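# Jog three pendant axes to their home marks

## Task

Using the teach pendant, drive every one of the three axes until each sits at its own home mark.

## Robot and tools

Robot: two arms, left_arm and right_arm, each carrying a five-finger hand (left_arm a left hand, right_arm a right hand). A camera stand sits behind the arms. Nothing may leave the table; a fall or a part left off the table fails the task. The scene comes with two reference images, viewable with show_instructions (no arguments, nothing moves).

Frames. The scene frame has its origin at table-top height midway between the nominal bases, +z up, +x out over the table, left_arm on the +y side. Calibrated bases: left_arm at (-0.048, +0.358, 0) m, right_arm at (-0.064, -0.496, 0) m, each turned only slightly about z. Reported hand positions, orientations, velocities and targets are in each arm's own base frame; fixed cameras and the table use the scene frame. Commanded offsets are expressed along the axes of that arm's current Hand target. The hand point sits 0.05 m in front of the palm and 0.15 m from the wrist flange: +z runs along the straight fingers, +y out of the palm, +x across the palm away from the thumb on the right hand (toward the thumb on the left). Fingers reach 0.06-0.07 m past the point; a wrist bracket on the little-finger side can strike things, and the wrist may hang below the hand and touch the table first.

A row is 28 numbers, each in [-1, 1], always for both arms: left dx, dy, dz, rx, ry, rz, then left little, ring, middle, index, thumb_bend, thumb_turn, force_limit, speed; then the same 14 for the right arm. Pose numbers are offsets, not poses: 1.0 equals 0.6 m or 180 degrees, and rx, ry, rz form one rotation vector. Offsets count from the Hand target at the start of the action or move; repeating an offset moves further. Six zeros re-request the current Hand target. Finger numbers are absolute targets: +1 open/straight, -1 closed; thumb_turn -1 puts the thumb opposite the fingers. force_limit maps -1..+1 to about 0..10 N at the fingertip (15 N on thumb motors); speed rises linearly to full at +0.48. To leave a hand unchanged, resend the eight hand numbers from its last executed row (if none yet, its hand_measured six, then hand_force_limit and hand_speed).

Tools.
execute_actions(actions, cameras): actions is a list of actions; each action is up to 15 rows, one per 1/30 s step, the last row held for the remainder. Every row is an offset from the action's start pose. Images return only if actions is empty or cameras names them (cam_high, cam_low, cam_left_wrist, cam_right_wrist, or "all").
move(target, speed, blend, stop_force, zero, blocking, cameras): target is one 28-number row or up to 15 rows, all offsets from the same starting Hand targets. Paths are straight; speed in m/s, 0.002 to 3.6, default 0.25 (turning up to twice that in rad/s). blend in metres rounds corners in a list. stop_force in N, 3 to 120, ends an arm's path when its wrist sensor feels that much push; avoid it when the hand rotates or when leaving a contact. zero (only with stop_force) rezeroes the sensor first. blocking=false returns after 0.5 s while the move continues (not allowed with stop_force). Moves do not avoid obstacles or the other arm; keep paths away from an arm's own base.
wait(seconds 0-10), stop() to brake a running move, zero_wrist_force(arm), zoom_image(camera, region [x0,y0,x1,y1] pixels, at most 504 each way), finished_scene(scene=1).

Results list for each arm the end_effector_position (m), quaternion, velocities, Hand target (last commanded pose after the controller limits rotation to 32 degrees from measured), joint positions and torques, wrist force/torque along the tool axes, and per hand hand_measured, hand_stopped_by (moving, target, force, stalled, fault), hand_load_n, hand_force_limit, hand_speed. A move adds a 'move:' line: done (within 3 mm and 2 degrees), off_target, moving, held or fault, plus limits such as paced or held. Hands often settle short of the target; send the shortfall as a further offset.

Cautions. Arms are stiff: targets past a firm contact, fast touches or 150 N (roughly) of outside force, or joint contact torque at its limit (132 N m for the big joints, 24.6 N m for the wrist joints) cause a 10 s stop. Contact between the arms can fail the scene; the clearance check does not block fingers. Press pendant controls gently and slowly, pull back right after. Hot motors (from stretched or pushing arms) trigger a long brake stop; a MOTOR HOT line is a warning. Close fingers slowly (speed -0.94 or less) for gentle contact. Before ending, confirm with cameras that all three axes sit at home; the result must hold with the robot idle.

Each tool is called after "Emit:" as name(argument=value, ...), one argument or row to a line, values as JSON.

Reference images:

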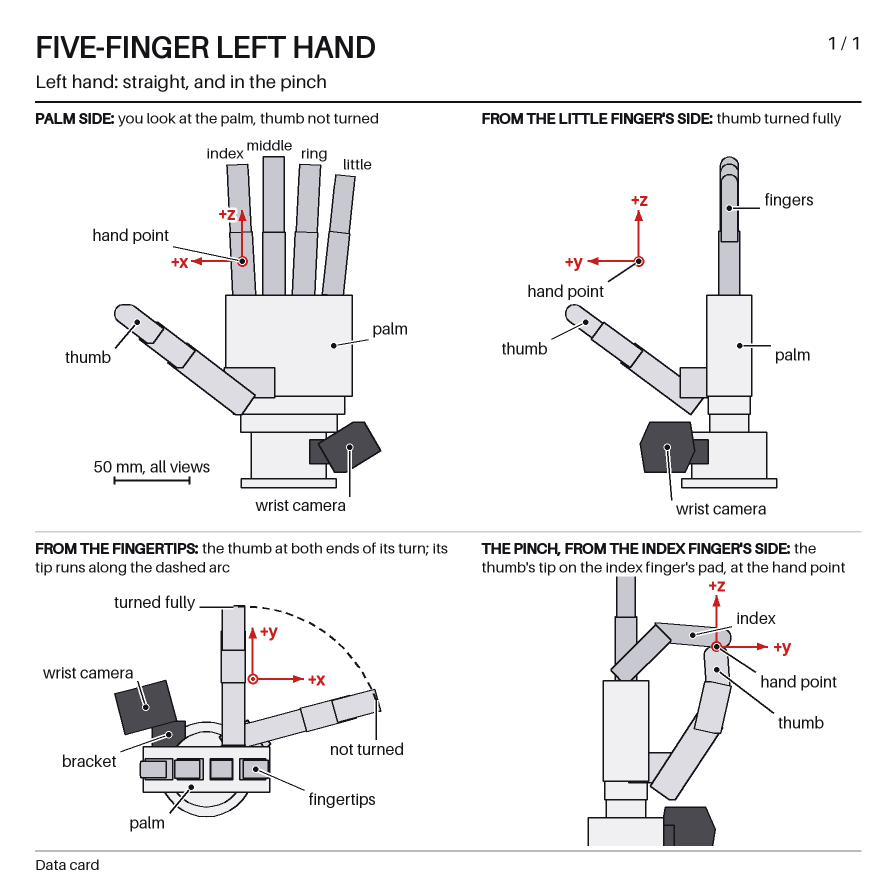

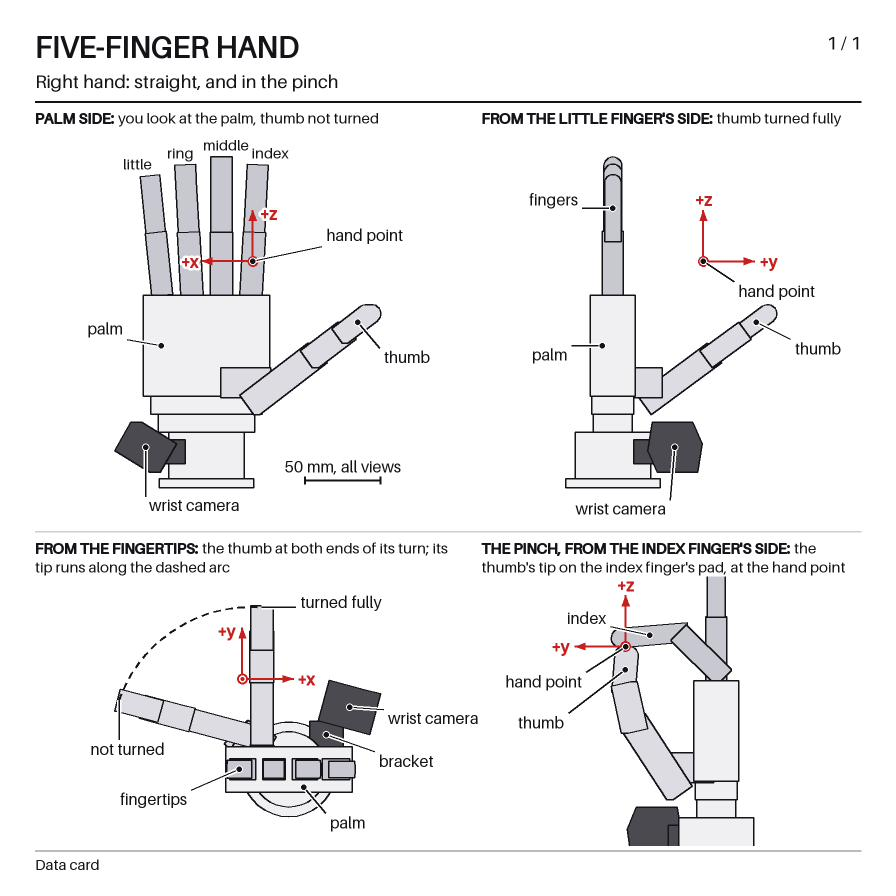

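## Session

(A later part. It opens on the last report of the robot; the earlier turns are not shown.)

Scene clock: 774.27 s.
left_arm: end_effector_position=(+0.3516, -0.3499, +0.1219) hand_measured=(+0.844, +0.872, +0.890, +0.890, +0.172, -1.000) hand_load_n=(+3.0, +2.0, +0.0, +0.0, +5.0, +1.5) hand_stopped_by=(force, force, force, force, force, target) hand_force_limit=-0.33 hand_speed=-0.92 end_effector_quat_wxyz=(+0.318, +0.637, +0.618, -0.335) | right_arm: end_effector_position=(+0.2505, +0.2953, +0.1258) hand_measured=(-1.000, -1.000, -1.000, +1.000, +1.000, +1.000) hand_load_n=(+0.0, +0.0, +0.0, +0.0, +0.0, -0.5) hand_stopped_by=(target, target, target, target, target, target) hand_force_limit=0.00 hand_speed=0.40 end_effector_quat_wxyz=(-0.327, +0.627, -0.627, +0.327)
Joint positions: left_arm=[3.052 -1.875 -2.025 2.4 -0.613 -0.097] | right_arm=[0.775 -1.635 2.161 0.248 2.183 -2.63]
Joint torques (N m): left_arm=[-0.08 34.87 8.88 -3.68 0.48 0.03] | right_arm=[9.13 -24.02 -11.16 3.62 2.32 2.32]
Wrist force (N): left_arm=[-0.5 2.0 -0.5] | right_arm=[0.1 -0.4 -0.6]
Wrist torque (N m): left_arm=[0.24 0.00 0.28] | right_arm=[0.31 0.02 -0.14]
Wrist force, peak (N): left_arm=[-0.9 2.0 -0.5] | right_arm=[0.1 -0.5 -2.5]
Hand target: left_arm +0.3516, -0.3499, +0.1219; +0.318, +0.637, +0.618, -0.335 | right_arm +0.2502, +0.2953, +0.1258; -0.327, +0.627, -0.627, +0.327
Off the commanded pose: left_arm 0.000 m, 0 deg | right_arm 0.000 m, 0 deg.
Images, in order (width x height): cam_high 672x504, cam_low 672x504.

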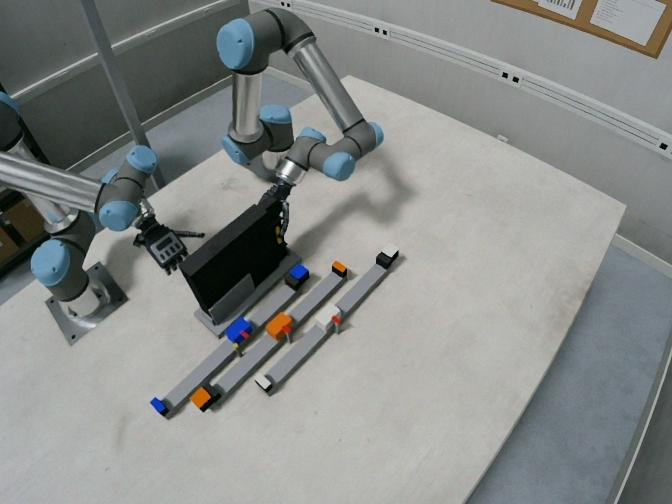

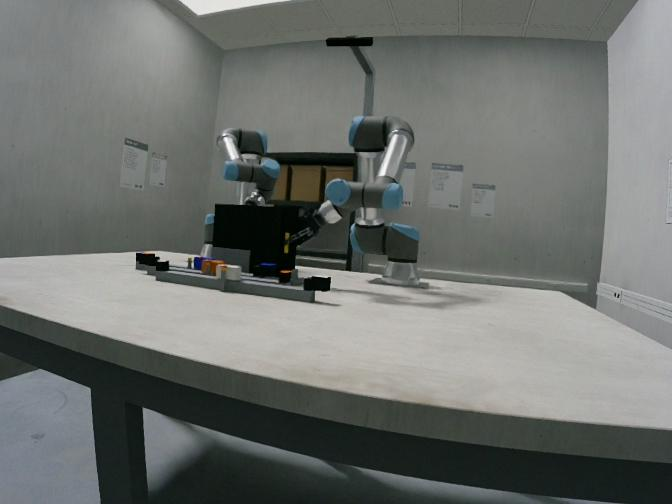

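Emit:
execute_actions(
  actions=[
    [[0,0,0,0,0,0,0.65,0.65,0.65,0.65,0.0,-1,-0.33,-0.92,0,-0.00144,0.00205,0,0,0,-1,-1,-1,1,1,1,0,0.4],[0,0,0,0,0,0,0.65,0.65,0.65,0.65,0.0,-1,-0.33,-0.92,0,-0.00287,0.0041,0,0,0,-1,-1,-1,1,1,1,0,0.4],[0,0,0,0,0,0,0.65,0.65,0.65,0.65,0.0,-1,-0.33,-0.92,0,-0.0043,0.00614,0,0,0,-1,-1,-1,1,1,1,0,0.4],[0,0,0,0,0,0,0.65,0.65,0.65,0.65,0.0,-1,-0.33,-0.92,0,-0.00574,0.00819,0,0,0,-1,-1,-1,1,1,1,0,0.4],[0,0,0,0,0,0,0.65,0.65,0.65,0.65,0.0,-1,-0.33,-0.92,0,-0.00694,0.0099,0,0,0,-1,-1,-1,1,1,1,0,0.4],[0,0,0,0,0,0,0.65,0.65,0.65,0.65,0.0,-1,-0.33,-0.92,0,-0.0072,0.01024,0,0,0,-1,-1,-1,1,1,1,0,0.4]],
    [[0,0,0,0,0,0,0.65,0.65,0.65,0.65,0.0,-1,-0.33,-0.92,0,0.00144,-0.00205,0,0,0,-1,-1,-1,1,1,1,0,0.4],[0,0,0,0,0,0,0.65,0.65,0.65,0.65,0.0,-1,-0.33,-0.92,0,0.00287,-0.0041,0,0,0,-1,-1,-1,1,1,1,0,0.4],[0,0,0,0,0,0,0.65,0.65,0.65,0.65,0.0,-1,-0.33,-0.92,0,0.0048,-0.0068,0,0,0,-1,-1,-1,1,1,1,0,0.4],[0,0,0,0,0,0,0.65,0.65,0.65,0.65,0.0,-1,-0.33,-0.92,0,0.0072,-0.01024,0,0,0,-1,-1,-1,1,1,1,0,0.4]],
  ],
  cameras=["cam_high","cam_low"],
)

Emit:
zoom_image(
  camera="cam_high",
  region=[310, 295, 360, 335],
)

Emit:
zoom_image(
  camera="cam_low",
  region=[200, 256, 236, 281],
)

Scene clock: 782.63 s.
left_arm: end_effector_position=(+0.3516, -0.3499, +0.1219) hand_measured=(+0.844, +0.872, +0.890, +0.890, +0.172, -1.000) hand_load_n=(+3.0, +2.0, +0.0, +0.0, +5.0, +1.5) hand_stopped_by=(force, force, force, force, force, target) hand_force_limit=-0.33 hand_speed=-0.92 end_effector_quat_wxyz=(+0.318, +0.637, +0.618, -0.335) | right_arm: end_effector_position=(+0.2503, +0.2953, +0.1258) hand_measured=(-1.000, -1.000, -1.000, +1.000, +1.000, +1.000) hand_load_n=(+0.5, +0.0, +0.0, +0.0, +0.0, +0.0) hand_stopped_by=(target, target, target, target, target, target) hand_force_limit=0.00 hand_speed=0.40 end_effector_quat_wxyz=(-0.327, +0.627, -0.627, +0.327)
Joint positions: left_arm=[3.052 -1.875 -2.025 2.4 -0.613 -0.097] | right_arm=[0.776 -1.635 2.161 0.249 2.184 -2.628]
Joint torques (N m): left_arm=[0.06 34.38 8.68 -3.78 0.57 -0.12] | right_arm=[8.78 -24.45 -10.59 3.69 2.04 2.33]
Wrist force (N): left_arm=[-0.4 1.7 -0.8] | right_arm=[0.1 -0.7 -0.8]
Wrist torque (N m): left_arm=[0.19 -0.02 0.30] | right_arm=[0.28 0.02 -0.15]
Wrist force, peak (N): left_arm=[-0.5 2.1 -0.7] | right_arm=[-0.2 -0.2 -5.7]
Hand target: left_arm +0.3516, -0.3499, +0.1219; +0.318, +0.637, +0.618, -0.335 | right_arm +0.2502, +0.2953, +0.1258; -0.327, +0.627, -0.627, +0.327
Off the commanded pose: left_arm 0.000 m, 0 deg | right_arm 0.000 m, 0 deg.
Images, in order (width x height): cam_high 672x504, cam_low 672x504.

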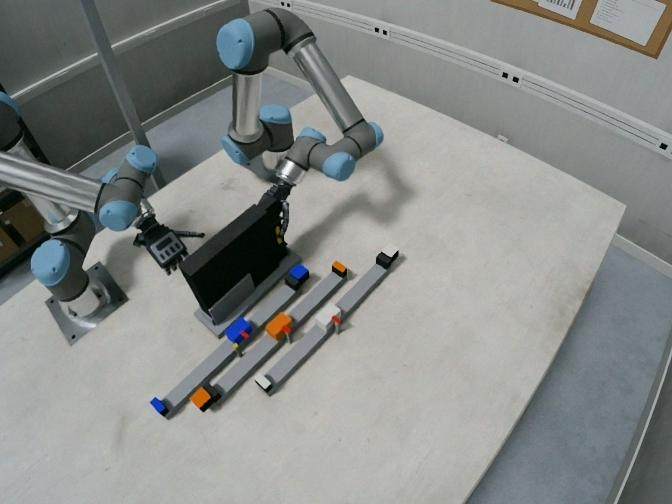

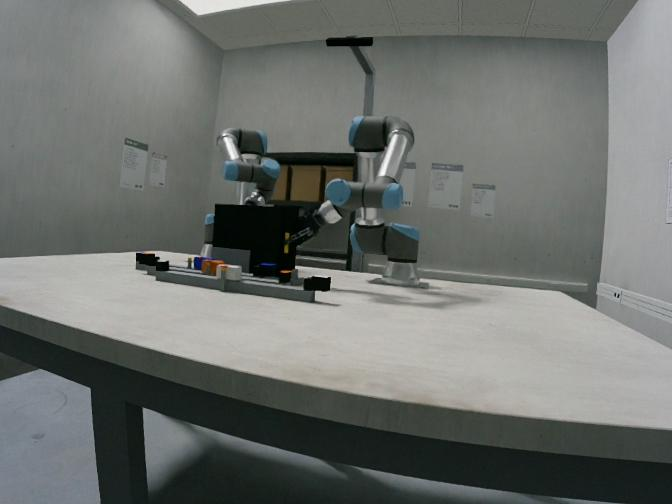

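Scaled by 10.080.

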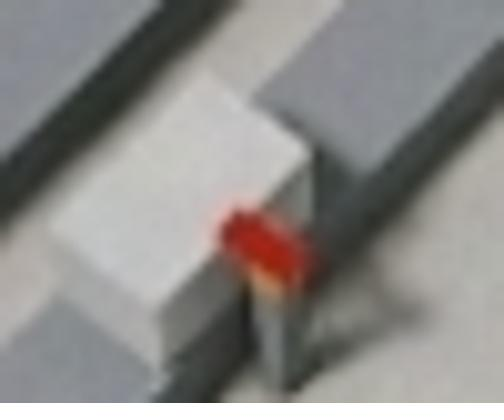

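Scaled by 14.000.

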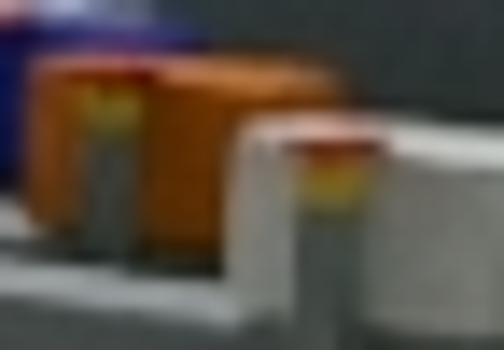

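Emit:
move(
  target=[
    [0,0,0,0,0,0,0.65,0.65,0.65,0.65,0.0,-1,-0.33,-0.92,0,0.01167,-0.01665,0,0,0,-1,-1,-1,1,1,1,0,0.4],
    [0,0,0,0,0,0,0.65,0.65,0.65,0.65,0.0,-1,-0.33,-0.92,-0.14617,0.08074,0.03175,0,0,0,-1,-1,-1,1,1,1,0,0.4],
    [0,0,0,0,0,0,0.65,0.65,0.65,0.65,0.0,-1,-0.33,-0.92,-0.14617,0.06907,0.0484,0,0,0,-1,-1,-1,1,1,1,0,0.4],
  ],
  speed=[0.08,0.08,0.03],
  blend=[0.003,0.003,0],
  stop_force=8,
  cameras=["cam_right_wrist"],
)

Scene clock: 795.23 s.
left_arm: end_effector_position=(+0.3516, -0.3499, +0.1219) hand_measured=(+0.844, +0.872, +0.890, +0.890, +0.172, -1.000) hand_load_n=(+3.0, +2.0, +0.0, +0.0, +5.0, +1.5) hand_stopped_by=(force, force, force, force, force, target) hand_force_limit=-0.33 hand_speed=-0.92 end_effector_quat_wxyz=(+0.318, +0.637, +0.618, -0.335) | right_arm: end_effector_position=(+0.2505, +0.3830, +0.0752) hand_measured=(-1.000, -1.000, -1.000, +1.000, +1.000, +1.000) hand_load_n=(+0.0, +0.0, +0.0, +0.0, +0.0, +0.0) hand_stopped_by=(target, target, target, target, target, target) hand_force_limit=0.00 hand_speed=0.40 end_effector_quat_wxyz=(-0.327, +0.627, -0.627, +0.327)
Joint positions: left_arm=[3.052 -1.875 -2.025 2.4 -0.613 -0.097] | right_arm=[0.971 -1.318 1.988 0.222 2.315 -2.443]
Joint torques (N m): left_arm=[-0.13 34.6 9.74 -3.55 0.53 -0.24] | right_arm=[-11.41 -15.36 -21.94 -1.79 -0.45 -2.32]
Wrist force (N): left_arm=[-0.3 1.6 -0.5] | right_arm=[0.0 -0.8 -0.2]
Wrist torque (N m): left_arm=[0.17 -0.03 0.30] | right_arm=[0.21 0.03 -0.05]
Wrist force, peak (N): left_arm=[-0.5 2.1 -0.4] | right_arm=[0.6 -1.1 -0.6]
Hand target: left_arm +0.3516, -0.3499, +0.1219; +0.318, +0.637, +0.618, -0.335 | right_arm +0.2505, +0.3830, +0.0752; -0.327, +0.627, -0.627, +0.327
Off the commanded pose: left_arm 0.000 m, 0 deg | right_arm 0.000 m, 0 deg.
move: done
camera_calibration:
cam_right_wrist: T_world_to_cam=[[-0.550995, -0.2522, -0.795487, 0.295402], [-0.546702, 0.829287, 0.115758, -0.194242], [0.630493, 0.498677, -0.594811, -0.184821], [0, 0, 0, 1]] pos_world=[0.173101, 0.327749, 0.14754]
Images, in order (width x height): cam_right_wrist 672x504.

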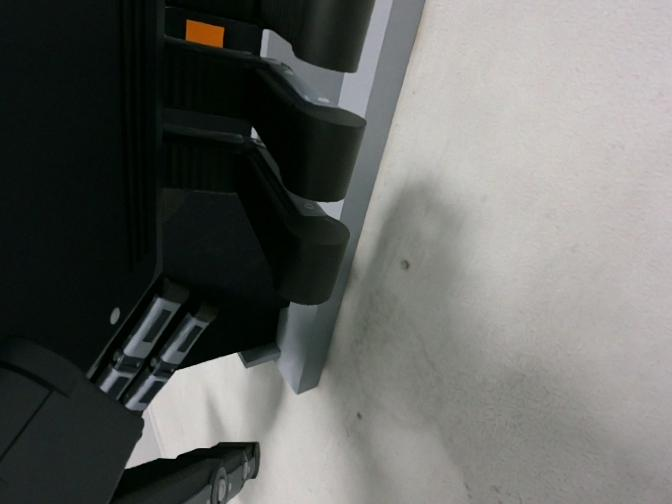

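Emit:
move(
  target=[0,0,0,0,0,0,0.65,0.65,0.65,0.65,0.0,-1,-0.33,-0.92,0,-0.0072,0.01024,0,0,0,-1,-1,-1,1,1,1,0,0.4],
  speed=0.006,
  stop_force=4,
)

Emit:
wait(
  seconds=0.3,
)

Scene clock: 798.83 s.
left_arm: end_effector_position=(+0.3516, -0.3499, +0.1219) hand_measured=(+0.844, +0.872, +0.890, +0.890, +0.172, -1.000) hand_load_n=(+3.5, +2.0, +0.0, +0.0, +5.0, +1.5) hand_stopped_by=(force, force, force, force, force, target) hand_force_limit=-0.33 hand_speed=-0.92 end_effector_quat_wxyz=(+0.318, +0.637, +0.618, -0.335) | right_arm: end_effector_position=(+0.2525, +0.3830, +0.0752) hand_measured=(-1.000, -1.000, -1.000, +1.000, +1.000, +1.000) hand_load_n=(+0.0, +0.0, +0.0, -1.0, +0.0, +0.0) hand_stopped_by=(target, target, target, target, target, target) hand_force_limit=0.00 hand_speed=0.40 end_effector_quat_wxyz=(-0.327, +0.627, -0.627, +0.327)
Joint positions: left_arm=[3.052 -1.875 -2.025 2.4 -0.613 -0.097] | right_arm=[0.966 -1.318 1.987 0.219 2.312 -2.449]
Joint torques (N m): left_arm=[-0.33 34.35 8.89 -3.6 0.57 -0.25] | right_arm=[7.35 -17.33 -10.16 3.76 2.91 2.5]
Wrist force (N): left_arm=[-0.5 1.6 -0.5] | right_arm=[-0.1 -0.1 -4.8]
Wrist torque (N m): left_arm=[0.17 -0.01 0.29] | right_arm=[0.43 -0.01 -0.07]
Wrist force, peak (N): left_arm=[-0.4 2.0 -0.9] | right_arm=[-0.1 1.0 -10.5]
Hand target: left_arm +0.3516, -0.3499, +0.1219; +0.318, +0.637, +0.618, -0.335 | right_arm +0.2525, +0.3830, +0.0752; -0.327, +0.627, -0.627, +0.327 (not the last commanded pose)
Off the commanded pose: left_arm 0.000 m, 0 deg | right_arm 0.005 m, 0 deg.
move: contact (right_arm)

Scene clock: 799.13 s.
left_arm: end_effector_position=(+0.3516, -0.3499, +0.1219) hand_measured=(+0.844, +0.872, +0.890, +0.890, +0.172, -1.000) hand_load_n=(+3.0, +2.0, +0.0, +0.0, +5.0, +1.5) hand_stopped_by=(force, force, force, force, force, target) hand_force_limit=-0.33 hand_speed=-0.92 end_effector_quat_wxyz=(+0.318, +0.637, +0.618, -0.335) | right_arm: end_effector_position=(+0.2525, +0.3830, +0.0752) hand_measured=(-1.000, -1.000, -1.000, +1.000, +1.000, +1.000) hand_load_n=(+0.0, +0.0, +0.0, -1.0, +0.0, +0.0) hand_stopped_by=(target, target, target, target, target, target) hand_force_limit=0.00 hand_speed=0.40 end_effector_quat_wxyz=(-0.327, +0.627, -0.627, +0.327)
Joint positions: left_arm=[3.052 -1.875 -2.025 2.4 -0.613 -0.097] | right_arm=[0.966 -1.318 1.987 0.219 2.312 -2.449]
Joint torques (N m): left_arm=[0.71 33.13 8.8 -3.61 0.71 -0.28] | right_arm=[7.49 -17.28 -9.86 3.76 2.7 2.53]
Wrist force (N): left_arm=[-0.5 1.7 -0.6] | right_arm=[0.0 0.2 -5.1]
Wrist torque (N m): left_arm=[0.18 -0.01 0.30] | right_arm=[0.50 -0.02 -0.06]
Wrist force, peak (N): left_arm=[-0.6 1.9 -0.6] | right_arm=[-0.2 0.0 -5.2]
Hand target: left_arm +0.3516, -0.3499, +0.1219; +0.318, +0.637, +0.618, -0.335 | right_arm +0.2525, +0.3830, +0.0752; -0.327, +0.627, -0.627, +0.327 (not the last commanded pose)
Off the commanded pose: left_arm 0.000 m, 0 deg | right_arm 0.005 m, 0 deg.
wait: 0.30 s; at rest by 0.17 s

Emit:
move(
  target=[
    [0,0,0,0,0,0,0.65,0.65,0.65,0.65,0.0,-1,-0.33,-0.92,0,0.01387,-0.01979,0,0,0,-1,-1,-1,1,1,1,0,0.4],
    [0,0,0,0,0,0,0.65,0.65,0.65,0.65,0.0,-1,-0.33,-0.92,0.14617,-0.0552,-0.0682,0,0,0,-1,-1,-1,1,1,1,0,0.4],
    [0,0,0,0,0,0,0.65,0.65,0.65,0.65,0.0,-1,-0.33,-0.92,0.14617,-0.06687,-0.05153,0,0,0,-1,-1,-1,1,1,1,0,0.4],
  ],
  speed=[0.08,0.08,0.03],
  blend=[0.003,0.003,0],
)

Emit:
move(
  target=[0,0,0,0,0,0,0.65,0.65,0.65,0.65,0.0,-1,-0.33,-0.92,0,-0.0067,0.00956,0,0,0,-1,-1,-1,1,1,1,0,0.4],
  speed=0.01,
  stop_force=3,
)

Emit:
move(
  target=[0,0,0,0,0,0,0.65,0.65,0.65,0.65,0.0,-1,-0.33,-0.92,0,0.0067,-0.00956,0,0,0,-1,-1,-1,1,1,1,0,0.4],
  speed=0.1,
  cameras=["cam_high","cam_low","cam_left_wrist"],
)

Emit:
zoom_image(
  camera="cam_high",
  region=[220, 310, 270, 360],
)

Emit:
zoom_image(
  camera="cam_low",
  region=[180, 250, 236, 281],
)

Scene clock: 808.73 s.
left_arm: end_effector_position=(+0.3516, -0.3499, +0.1219) hand_measured=(+0.844, +0.872, +0.890, +0.890, +0.172, -1.000) hand_load_n=(+3.0, +2.0, +0.0, +0.0, +5.0, +1.5) hand_stopped_by=(force, force, force, force, force, target) hand_force_limit=-0.33 hand_speed=-0.92 end_effector_quat_wxyz=(+0.318, +0.637, +0.618, -0.335) | right_arm: end_effector_position=(+0.2498, +0.2954, +0.1258) hand_measured=(-1.000, -1.000, -1.000, +1.000, +1.000, +1.000) hand_load_n=(+0.0, +0.0, +0.0, +0.0, +0.0, +0.0) hand_stopped_by=(target, target, target, target, target, target) hand_force_limit=0.00 hand_speed=0.40 end_effector_quat_wxyz=(-0.327, +0.626, -0.627, +0.327)
Joint positions: left_arm=[3.052 -1.875 -2.025 2.4 -0.613 -0.097] | right_arm=[0.778 -1.635 2.161 0.25 2.185 -2.627]
Joint torques (N m): left_arm=[0.5 34.34 8.61 -3.71 0.47 -0.45] | right_arm=[-13.01 -23.96 -23.74 -2.09 -0.4 -2.35]
Wrist force (N): left_arm=[-0.3 1.5 -0.7] | right_arm=[0.0 -0.5 -0.4]
Wrist torque (N m): left_arm=[0.17 -0.03 0.30] | right_arm=[0.28 0.02 -0.04]
Wrist force, peak (N): left_arm=[-0.6 2.2 -0.5] | right_arm=[0.2 0.2 -5.5]
Hand target: left_arm +0.3516, -0.3499, +0.1219; +0.318, +0.637, +0.618, -0.335 | right_arm +0.2500, +0.2953, +0.1258; -0.327, +0.627, -0.627, +0.327
Off the commanded pose: left_arm 0.000 m, 0 deg | right_arm 0.000 m, 0 deg.
move: done

Scene clock: 810.43 s.
left_arm: end_effector_position=(+0.3516, -0.3499, +0.1219) hand_measured=(+0.844, +0.872, +0.890, +0.890, +0.172, -1.000) hand_load_n=(+3.0, +2.0, +0.0, +0.0, +4.5, +1.5) hand_stopped_by=(force, force, force, force, force, target) hand_force_limit=-0.33 hand_speed=-0.92 end_effector_quat_wxyz=(+0.318, +0.637, +0.618, -0.335) | right_arm: end_effector_position=(+0.2570, +0.2953, +0.1258) hand_measured=(-1.000, -1.000, -1.000, +1.000, +1.000, +1.000) hand_load_n=(+0.0, +0.0, +0.0, -0.5, +0.0, +0.0) hand_stopped_by=(target, target, target, target, target, target) hand_force_limit=0.00 hand_speed=0.40 end_effector_quat_wxyz=(-0.327, +0.627, -0.627, +0.327)
Joint positions: left_arm=[3.052 -1.875 -2.025 2.4 -0.613 -0.097] | right_arm=[0.757 -1.631 2.156 0.242 2.17 -2.645]
Joint torques (N m): left_arm=[0.68 35.12 8.41 -3.54 0.59 -0.48] | right_arm=[-12.87 -3.5 -25.01 -2.43 -0.26 -2.27]
Wrist force (N): left_arm=[-0.5 1.8 -0.6] | right_arm=[-0.1 -0.3 -2.9]
Wrist torque (N m): left_arm=[0.20 -0.02 0.29] | right_arm=[0.39 -0.06 -0.05]
Wrist force, peak (N): left_arm=[-0.5 2.0 -0.7] | right_arm=[-0.5 -0.3 -3.2]
Hand target: left_arm +0.3516, -0.3499, +0.1219; +0.318, +0.637, +0.618, -0.335 | right_arm +0.2570, +0.2953, +0.1258; -0.327, +0.627, -0.627, +0.327
Off the commanded pose: left_arm 0.000 m, 0 deg | right_arm 0.000 m, 0 deg.
move: done

Scene clock: 811.27 s.
left_arm: end_effector_position=(+0.3516, -0.3499, +0.1219) hand_measured=(+0.844, +0.872, +0.890, +0.890, +0.172, -1.000) hand_load_n=(+3.0, +2.0, +0.0, +0.0, +4.5, +1.5) hand_stopped_by=(force, force, force, force, force, target) hand_force_limit=-0.33 hand_speed=-0.92 end_effector_quat_wxyz=(+0.318, +0.637, +0.618, -0.335) | right_arm: end_effector_position=(+0.2501, +0.2953, +0.1258) hand_measured=(-1.000, -1.000, -1.000, +1.000, +1.000, +1.000) hand_load_n=(+0.0, +0.0, +0.0, +0.0, +0.0, +0.0) hand_stopped_by=(target, target, target, target, target, target) hand_force_limit=0.00 hand_speed=0.40 end_effector_quat_wxyz=(-0.327, +0.627, -0.627, +0.327)
Joint positions: left_arm=[3.052 -1.875 -2.025 2.4 -0.613 -0.097] | right_arm=[0.777 -1.635 2.161 0.249 2.184 -2.628]
Joint torques (N m): left_arm=[-0.32 33.79 9.17 -3.56 0.41 -0.63] | right_arm=[10.1 -24.91 -11.27 3.78 2.23 2.51]
Wrist force (N): left_arm=[-0.6 1.8 -0.7] | right_arm=[0.0 -0.6 -0.8]
Wrist torque (N m): left_arm=[0.20 0.00 0.28] | right_arm=[0.28 0.03 -0.15]
Wrist force, peak (N): left_arm=[-0.5 1.9 -0.9] | right_arm=[-0.5 -0.5 -2.9]
Hand target: left_arm +0.3516, -0.3499, +0.1219; +0.318, +0.637, +0.618, -0.335 | right_arm +0.2500, +0.2953, +0.1258; -0.327, +0.627, -0.627, +0.327
Off the commanded pose: left_arm 0.000 m, 0 deg | right_arm 0.000 m, 0 deg.
move: done
camera_calibration:
cam_left_wrist: T_world_to_cam=[[-0.953066, 0.189576, -0.236063, 0.43219], [0.270666, 0.882878, -0.383753, 0.261753], [0.135665, -0.429636, -0.892753, 0.0236418], [0, 0, 0, 1]] pos_world=[0.337851, -0.302872, 0.223579]
Images, in order (width x height): cam_high 672x504, cam_low 672x504, cam_left_wrist 672x504.

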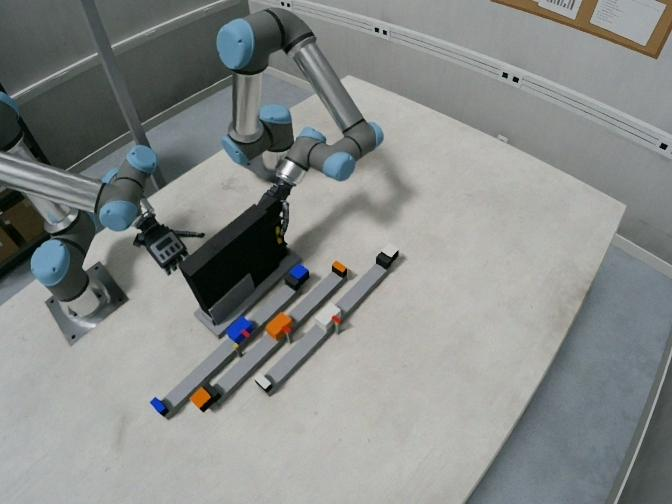

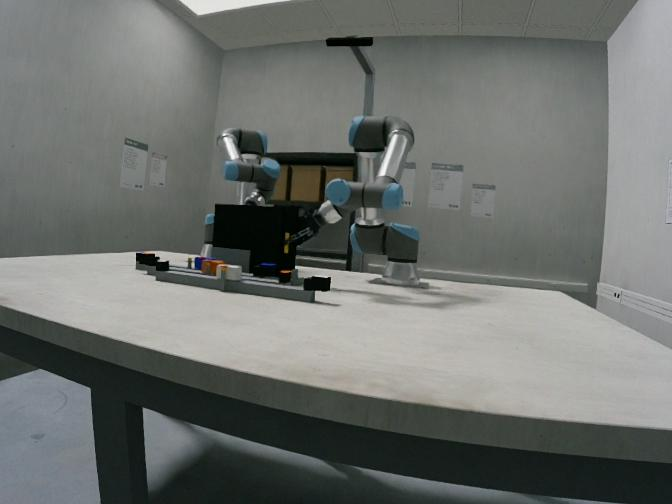

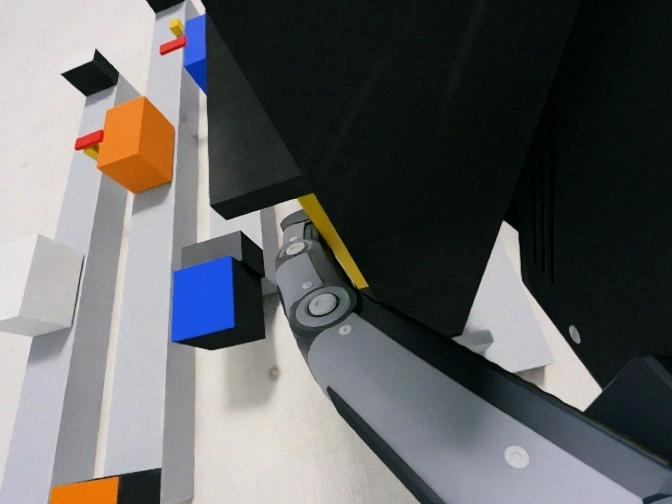

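Scaled by 10.080.

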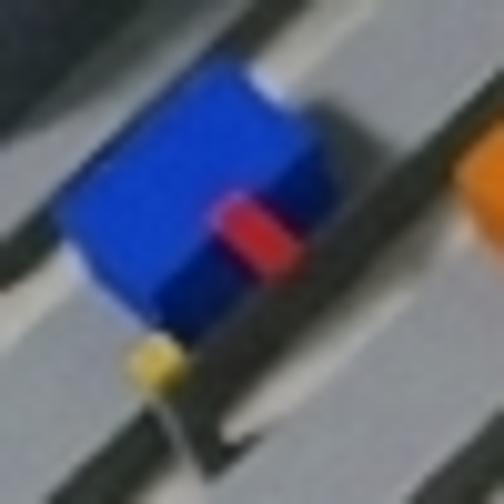

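Scaled by 9.000.

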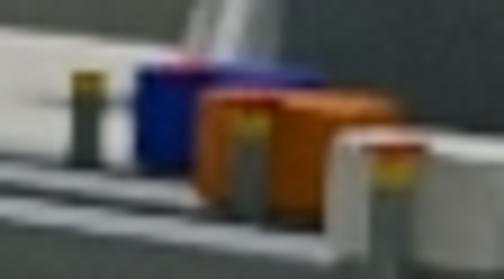

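Emit:
move(
  target=[
    [0,0,0,0,0,0,0.65,0.65,0.65,0.65,0.0,-1,-0.33,-0.92,0,0.01148,-0.01638,0,0,0,-1,-1,-1,1,1,1,0,0.4],
    [0,0,0,0,0,0,0.65,0.65,0.65,0.65,0.0,-1,-0.33,-0.92,-0.07783,0.01435,-0.01437,0,0,0,-1,-1,-1,1,1,1,0,0.4],
    [0,0,0,0,0,0,0.65,0.65,0.65,0.65,0.0,-1,-0.33,-0.92,-0.07783,0.00239,0.00269,0,0,0,-1,-1,-1,1,1,1,0,0.4],
  ],
  speed=[0.08,0.08,0.03],
  blend=[0.003,0.003,0],
)

Emit:
move(
  target=[0,0,0,0,0,0,0.65,0.65,0.65,0.65,0.0,-1,-0.33,-0.92,0,-0.0057,0.00816,0,0,0,-1,-1,-1,1,1,1,0,0.4],
  speed=0.005,
  stop_force=3,
)

Emit:
wait(
  seconds=5,
)

Emit:
move(
  target=[0,0,0,0,0,0,0.65,0.65,0.65,0.65,0.0,-1,-0.33,-0.92,0,0.0067,-0.00956,0,0,0,-1,-1,-1,1,1,1,0,0.4],
  speed=0.1,
  cameras=["cam_high","cam_low","cam_left_wrist"],
)

Emit:
zoom_image(
  camera="cam_high",
  region=[220, 310, 270, 360],
)

Emit:
zoom_image(
  camera="cam_low",
  region=[180, 250, 236, 281],
)

Scene clock: 823.50 s.
left_arm: end_effector_position=(+0.3516, -0.3499, +0.1219) hand_measured=(+0.844, +0.872, +0.890, +0.890, +0.172, -1.000) hand_load_n=(+3.0, +2.0, +0.0, +0.0, +5.0, +1.5) hand_stopped_by=(force, force, force, force, force, target) hand_force_limit=-0.33 hand_speed=-0.92 end_effector_quat_wxyz=(+0.318, +0.637, +0.618, -0.335) | right_arm: end_effector_position=(+0.2504, +0.3420, +0.1237) hand_measured=(-1.000, -1.000, -1.000, +1.000, +1.000, +1.000) hand_load_n=(+0.0, +0.0, +0.0, +0.0, +0.0, +0.0) hand_stopped_by=(target, target, target, target, target, target) hand_force_limit=0.00 hand_speed=0.40 end_effector_quat_wxyz=(-0.327, +0.627, -0.627, +0.327)
Joint positions: left_arm=[3.052 -1.875 -2.025 2.4 -0.613 -0.097] | right_arm=[0.893 -1.496 2.042 0.295 2.265 -2.522]
Joint torques (N m): left_arm=[-0.09 34.87 9.77 -3.58 0.68 -0.77] | right_arm=[-9.77 -9.4 -23.68 -2.05 -0.46 -2.15]
Wrist force (N): left_arm=[-0.6 1.6 -0.6] | right_arm=[0.1 -0.9 -0.1]
Wrist torque (N m): left_arm=[0.16 0.00 0.29] | right_arm=[0.19 -0.02 -0.04]
Wrist force, peak (N): left_arm=[-0.6 2.1 -0.8] | right_arm=[0.8 -0.9 -0.7]
Hand target: left_arm +0.3516, -0.3499, +0.1219; +0.318, +0.637, +0.618, -0.335 | right_arm +0.2506, +0.3420, +0.1237; -0.327, +0.627, -0.627, +0.327
Off the commanded pose: left_arm 0.000 m, 0 deg | right_arm 0.000 m, 0 deg.
move: done

Scene clock: 825.67 s.
left_arm: end_effector_position=(+0.3516, -0.3499, +0.1219) hand_measured=(+0.844, +0.872, +0.890, +0.890, +0.172, -1.000) hand_load_n=(+3.0, +2.0, +0.0, +0.0, +5.0, +1.5) hand_stopped_by=(force, force, force, force, force, target) hand_force_limit=-0.33 hand_speed=-0.92 end_effector_quat_wxyz=(+0.318, +0.637, +0.618, -0.335) | right_arm: end_effector_position=(+0.2547, +0.3420, +0.1237) hand_measured=(-1.000, -1.000, -1.000, +1.000, +1.000, +1.000) hand_load_n=(+0.0, +0.0, +0.0, -0.5, +0.0, +0.0) hand_stopped_by=(target, target, target, target, target, target) hand_force_limit=0.00 hand_speed=0.40 end_effector_quat_wxyz=(-0.327, +0.627, -0.627, +0.327)
Joint positions: left_arm=[3.052 -1.875 -2.025 2.4 -0.613 -0.097] | right_arm=[0.882 -1.495 2.039 0.289 2.257 -2.533]
Joint torques (N m): left_arm=[-0.8 33.88 9.25 -3.65 0.46 -0.64] | right_arm=[8.47 -20.5 -12.31 3.49 2.59 2.55]
Wrist force (N): left_arm=[-0.3 1.8 -0.4] | right_arm=[0.1 0.5 -4.4]
Wrist torque (N m): left_arm=[0.19 -0.02 0.30] | right_arm=[0.54 -0.06 -0.03]
Wrist force, peak (N): left_arm=[-0.7 2.0 -0.7] | right_arm=[0.0 0.8 -8.6]
Hand target: left_arm +0.3516, -0.3499, +0.1219; +0.318, +0.637, +0.618, -0.335 | right_arm +0.2547, +0.3420, +0.1237; -0.327, +0.627, -0.627, +0.327 (not the last commanded pose)
Off the commanded pose: left_arm 0.000 m, 0 deg | right_arm 0.002 m, 0 deg.
move: contact (right_arm)

Scene clock: 830.67 s.
left_arm: end_effector_position=(+0.3516, -0.3499, +0.1219) hand_measured=(+0.844, +0.872, +0.890, +0.890, +0.172, -1.000) hand_load_n=(+3.0, +2.0, +0.0, +0.0, +5.0, +1.5) hand_stopped_by=(force, force, force, force, force, target) hand_force_limit=-0.33 hand_speed=-0.92 end_effector_quat_wxyz=(+0.318, +0.637, +0.618, -0.335) | right_arm: end_effector_position=(+0.2547, +0.3420, +0.1237) hand_measured=(-1.000, -1.000, -1.000, +1.000, +1.000, +1.000) hand_load_n=(+0.0, +0.0, +0.0, -1.0, -0.5, +0.0) hand_stopped_by=(target, target, target, target, target, target) hand_force_limit=0.00 hand_speed=0.40 end_effector_quat_wxyz=(-0.327, +0.627, -0.627, +0.327)
Joint positions: left_arm=[3.052 -1.875 -2.025 2.4 -0.613 -0.097] | right_arm=[0.882 -1.495 2.039 0.289 2.257 -2.533]
Joint torques (N m): left_arm=[0.4 34.97 8.41 -3.54 0.6 -0.61] | right_arm=[8.56 -24.86 -10.81 3.58 2.74 2.39]
Wrist force (N): left_arm=[-0.5 1.6 -0.4] | right_arm=[0.1 0.1 -3.9]
Wrist torque (N m): left_arm=[0.17 0.01 0.29] | right_arm=[0.45 -0.08 -0.05]
Wrist force, peak (N): left_arm=[-0.6 2.0 -0.7] | right_arm=[-0.3 0.4 -4.7]
Hand target: left_arm +0.3516, -0.3499, +0.1219; +0.318, +0.637, +0.618, -0.335 | right_arm +0.2547, +0.3420, +0.1237; -0.327, +0.627, -0.627, +0.327 (not the last commanded pose)
Off the commanded pose: left_arm 0.000 m, 0 deg | right_arm 0.002 m, 0 deg.
wait: 5.00 s; at rest by 0.17 s

Scene clock: 831.50 s.
left_arm: end_effector_position=(+0.3516, -0.3499, +0.1219) hand_measured=(+0.844, +0.872, +0.890, +0.890, +0.172, -1.000) hand_load_n=(+3.0, +2.0, +0.0, +0.0, +5.0, +1.5) hand_stopped_by=(force, force, force, force, force, target) hand_force_limit=-0.33 hand_speed=-0.92 end_effector_quat_wxyz=(+0.318, +0.637, +0.618, -0.335) | right_arm: end_effector_position=(+0.2479, +0.3420, +0.1237) hand_measured=(-1.000, -1.000, -1.000, +1.000, +1.000, +1.000) hand_load_n=(+0.0, +0.0, +0.0, +0.0, +0.0, +0.0) hand_stopped_by=(target, target, target, target, target, target) hand_force_limit=0.00 hand_speed=0.40 end_effector_quat_wxyz=(-0.327, +0.627, -0.627, +0.327)
Joint positions: left_arm=[3.052 -1.875 -2.025 2.4 -0.613 -0.097] | right_arm=[0.9 -1.497 2.043 0.298 2.269 -2.515]
Joint torques (N m): left_arm=[0.17 34.42 9.05 -3.56 0.6 -0.83] | right_arm=[8.74 -30.08 -10.82 3.93 2.33 2.1]
Wrist force (N): left_arm=[-0.6 1.9 -0.5] | right_arm=[0.1 -0.5 -0.1]
Wrist torque (N m): left_arm=[0.21 0.01 0.28] | right_arm=[0.25 -0.02 -0.12]
Wrist force, peak (N): left_arm=[-0.5 2.1 -0.5] | right_arm=[-0.1 0.4 -4.3]
Hand target: left_arm +0.3516, -0.3499, +0.1219; +0.318, +0.637, +0.618, -0.335 | right_arm +0.2477, +0.3421, +0.1237; -0.327, +0.627, -0.627, +0.327
Off the commanded pose: left_arm 0.000 m, 0 deg | right_arm 0.000 m, 0 deg.
move: done
camera_calibration:
cam_left_wrist: T_world_to_cam=[[-0.953066, 0.189576, -0.236063, 0.43219], [0.270666, 0.882878, -0.383753, 0.261753], [0.135665, -0.429636, -0.892753, 0.0236418], [0, 0, 0, 1]] pos_world=[0.337851, -0.302872, 0.223579]
Images, in order (width x height): cam_high 672x504, cam_low 672x504, cam_left_wrist 672x504.

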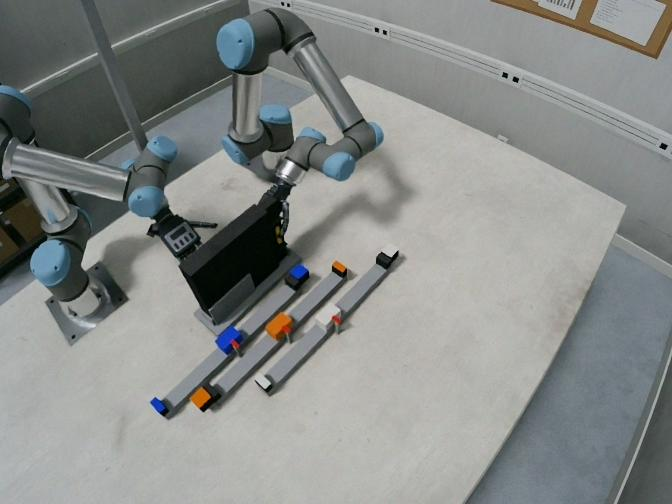

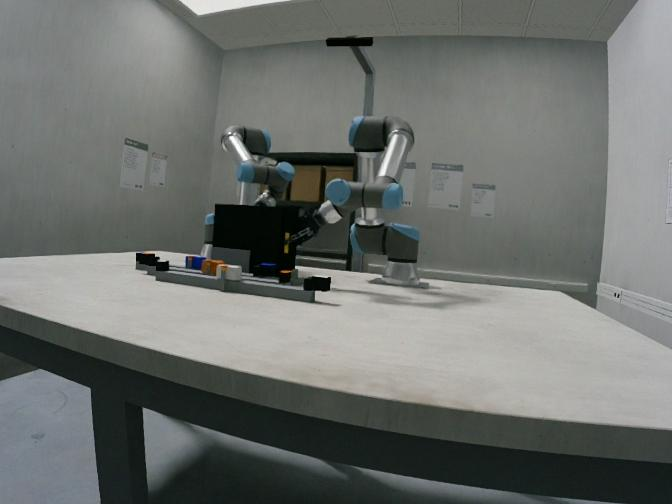

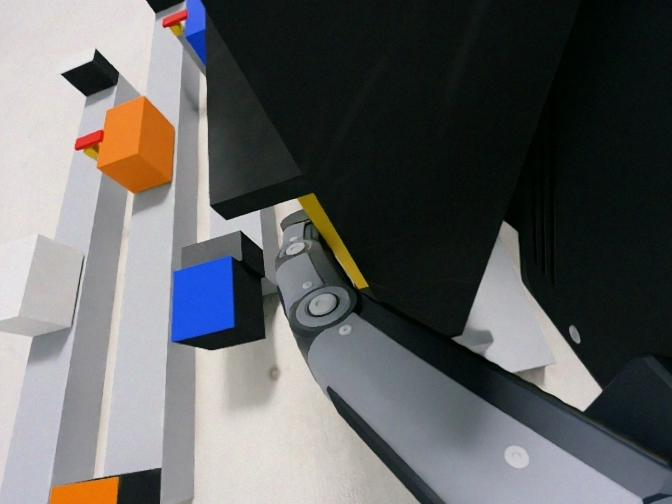

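Scaled by 10.080.

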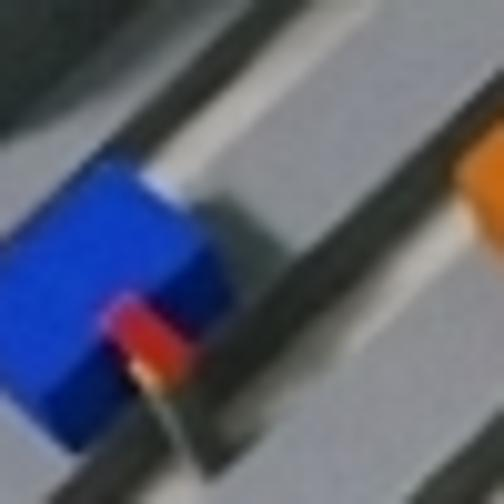

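Scaled by 9.000.

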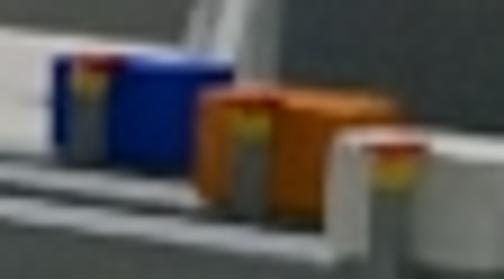

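Emit:
zoom_image(
  camera="cam_low",
  region=[180, 250, 216, 275],
)

Emit:
zoom_image(
  camera="cam_left_wrist",
  region=[140, 0, 210, 60],
)

Emit:
zoom_image(
  camera="cam_high",
  region=[225, 332, 250, 360],
)

Scaled by 14.000.

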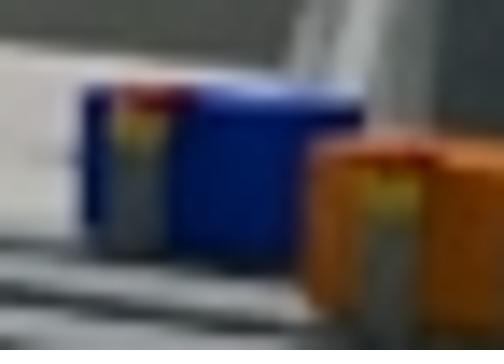

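Scaled by 7.200.

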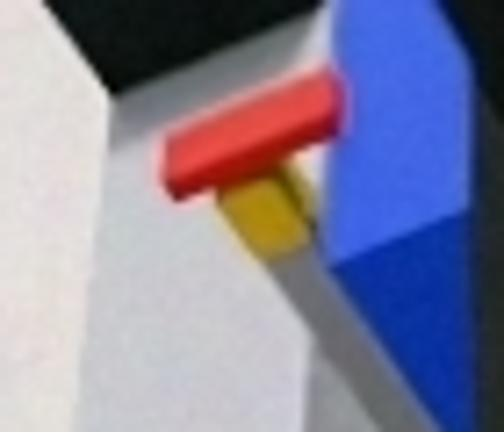

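Scaled by 18.000.

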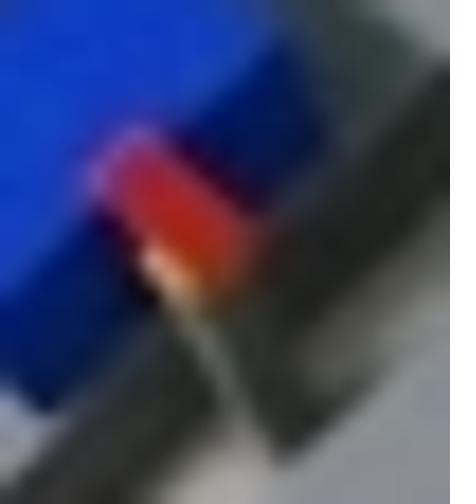

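Emit:
execute_actions(
  actions=[
    [[0,0,0,0,0,0,0.65,0.65,0.65,0.65,0.0,-1,-0.33,-0.92,0,-0.00144,0.00205,0,0,0,-1,-1,-1,1,1,1,0,0.4],[0,0,0,0,0,0,0.65,0.65,0.65,0.65,0.0,-1,-0.33,-0.92,0,-0.00287,0.0041,0,0,0,-1,-1,-1,1,1,1,0,0.4],[0,0,0,0,0,0,0.65,0.65,0.65,0.65,0.0,-1,-0.33,-0.92,0,-0.0043,0.00614,0,0,0,-1,-1,-1,1,1,1,0,0.4],[0,0,0,0,0,0,0.65,0.65,0.65,0.65,0.0,-1,-0.33,-0.92,0,-0.00574,0.00819,0,0,0,-1,-1,-1,1,1,1,0,0.4],[0,0,0,0,0,0,0.65,0.65,0.65,0.65,0.0,-1,-0.33,-0.92,0,-0.00677,0.00964,0,0,0,-1,-1,-1,1,1,1,0,0.4],[0,0,0,0,0,0,0.65,0.65,0.65,0.65,0.0,-1,-0.33,-0.92,0,-0.00699,0.00996,0,0,0,-1,-1,-1,1,1,1,0,0.4]],
    [[0,0,0,0,0,0,0.65,0.65,0.65,0.65,0.0,-1,-0.33,-0.92,0,0.00144,-0.00205,0,0,0,-1,-1,-1,1,1,1,0,0.4],[0,0,0,0,0,0,0.65,0.65,0.65,0.65,0.0,-1,-0.33,-0.92,0,0.00287,-0.0041,0,0,0,-1,-1,-1,1,1,1,0,0.4],[0,0,0,0,0,0,0.65,0.65,0.65,0.65,0.0,-1,-0.33,-0.92,0,0.0048,-0.0068,0,0,0,-1,-1,-1,1,1,1,0,0.4],[0,0,0,0,0,0,0.65,0.65,0.65,0.65,0.0,-1,-0.33,-0.92,0,0.0072,-0.01024,0,0,0,-1,-1,-1,1,1,1,0,0.4]],
  ],
  cameras=["cam_high","cam_low","cam_left_wrist"],
)

Emit:
zoom_image(
  camera="cam_low",
  region=[180, 250, 216, 275],
)

Emit:
zoom_image(
  camera="cam_left_wrist",
  region=[140, 0, 210, 60],
)

Emit:
zoom_image(
  camera="cam_high",
  region=[225, 332, 250, 360],
)

Scene clock: 848.33 s.
left_arm: end_effector_position=(+0.3516, -0.3499, +0.1219) hand_measured=(+0.844, +0.872, +0.890, +0.890, +0.172, -1.000) hand_load_n=(+3.5, +2.0, +0.0, +0.0, +5.0, +1.5) hand_stopped_by=(force, force, force, force, force, target) hand_force_limit=-0.33 hand_speed=-0.92 end_effector_quat_wxyz=(+0.318, +0.637, +0.618, -0.335) | right_arm: end_effector_position=(+0.2476, +0.3420, +0.1237) hand_measured=(-1.000, -1.000, -1.000, +1.000, +1.000, +1.000) hand_load_n=(+0.0, +0.0, +0.0, +0.0, +0.0, +0.0) hand_stopped_by=(target, target, target, target, target, target) hand_force_limit=0.00 hand_speed=0.40 end_effector_quat_wxyz=(-0.327, +0.627, -0.627, +0.327)
Joint positions: left_arm=[3.052 -1.875 -2.025 2.4 -0.613 -0.097] | right_arm=[0.901 -1.497 2.043 0.298 2.27 -2.515]
Joint torques (N m): left_arm=[-0.1 33.9 8.96 -3.47 0.5 -0.73] | right_arm=[9.88 -29.88 -10.91 3.87 2.26 2.76]
Wrist force (N): left_arm=[-0.5 1.7 -0.6] | right_arm=[0.3 -0.7 0.1]
Wrist torque (N m): left_arm=[0.19 -0.01 0.29] | right_arm=[0.21 -0.06 -0.12]
Wrist force, peak (N): left_arm=[-0.6 2.1 -0.8] | right_arm=[-0.3 -0.3 -2.9]
Hand target: left_arm +0.3516, -0.3499, +0.1219; +0.318, +0.637, +0.618, -0.335 | right_arm +0.2475, +0.3421, +0.1237; -0.327, +0.627, -0.627, +0.327
Off the commanded pose: left_arm 0.000 m, 0 deg | right_arm 0.000 m, 0 deg.
camera_calibration:
cam_left_wrist: T_world_to_cam=[[-0.953066, 0.189576, -0.236063, 0.43219], [0.270666, 0.882878, -0.383753, 0.261753], [0.135665, -0.429636, -0.892753, 0.0236418], [0, 0, 0, 1]] pos_world=[0.337851, -0.302872, 0.223579]
Images, in order (width x height): cam_high 672x504, cam_low 672x504, cam_left_wrist 672x504.

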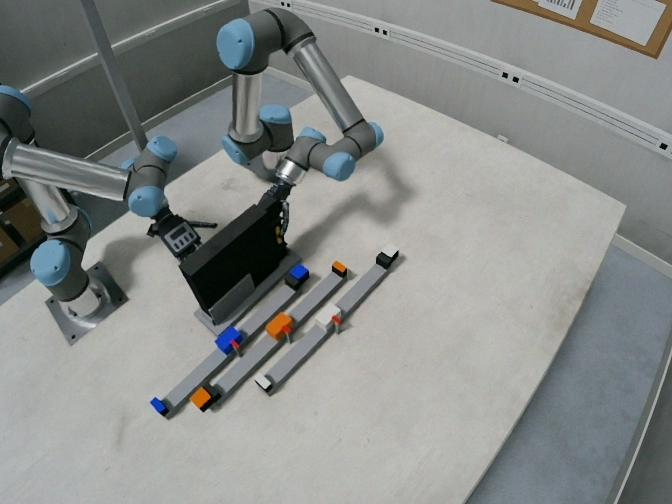

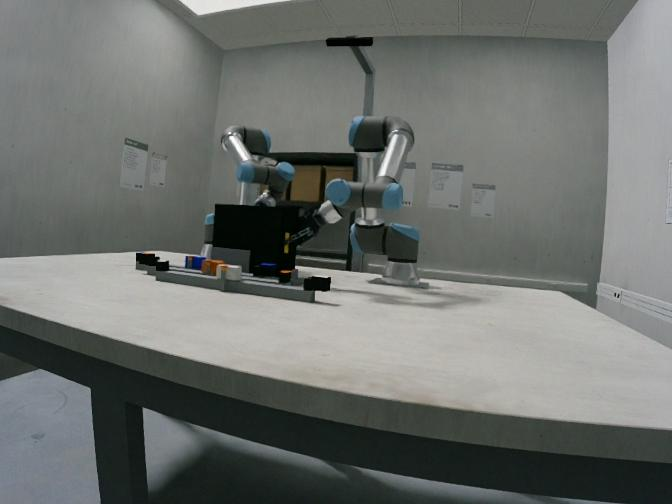

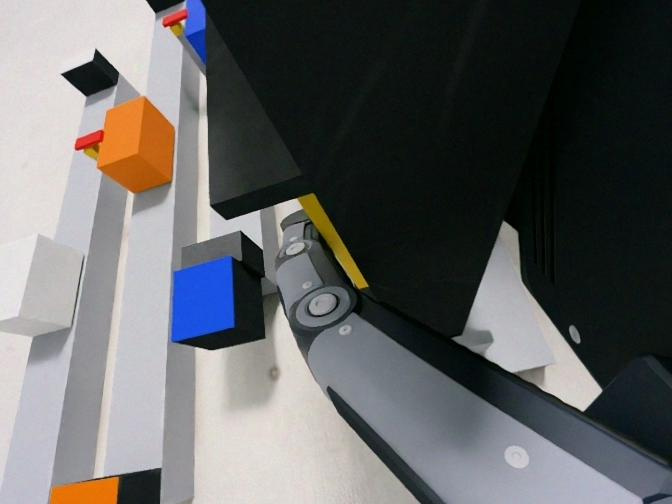

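Scaled by 14.000.

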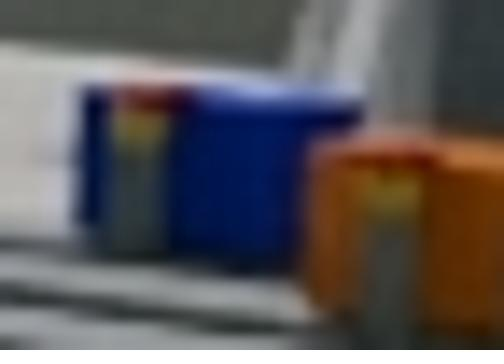

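Scaled by 7.200.

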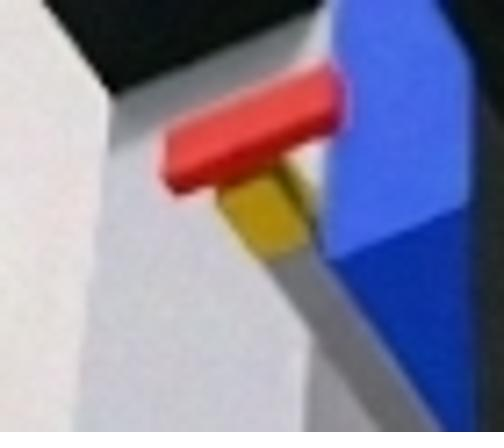

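Scaled by 18.000.

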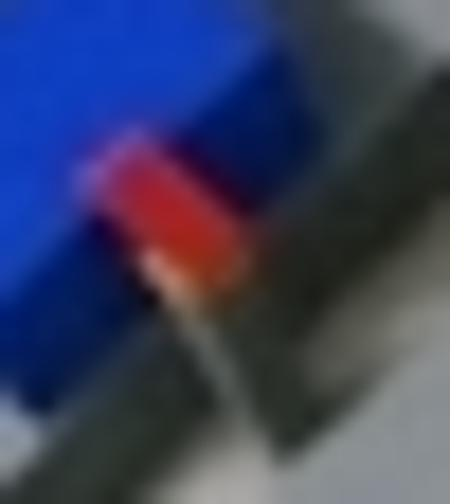

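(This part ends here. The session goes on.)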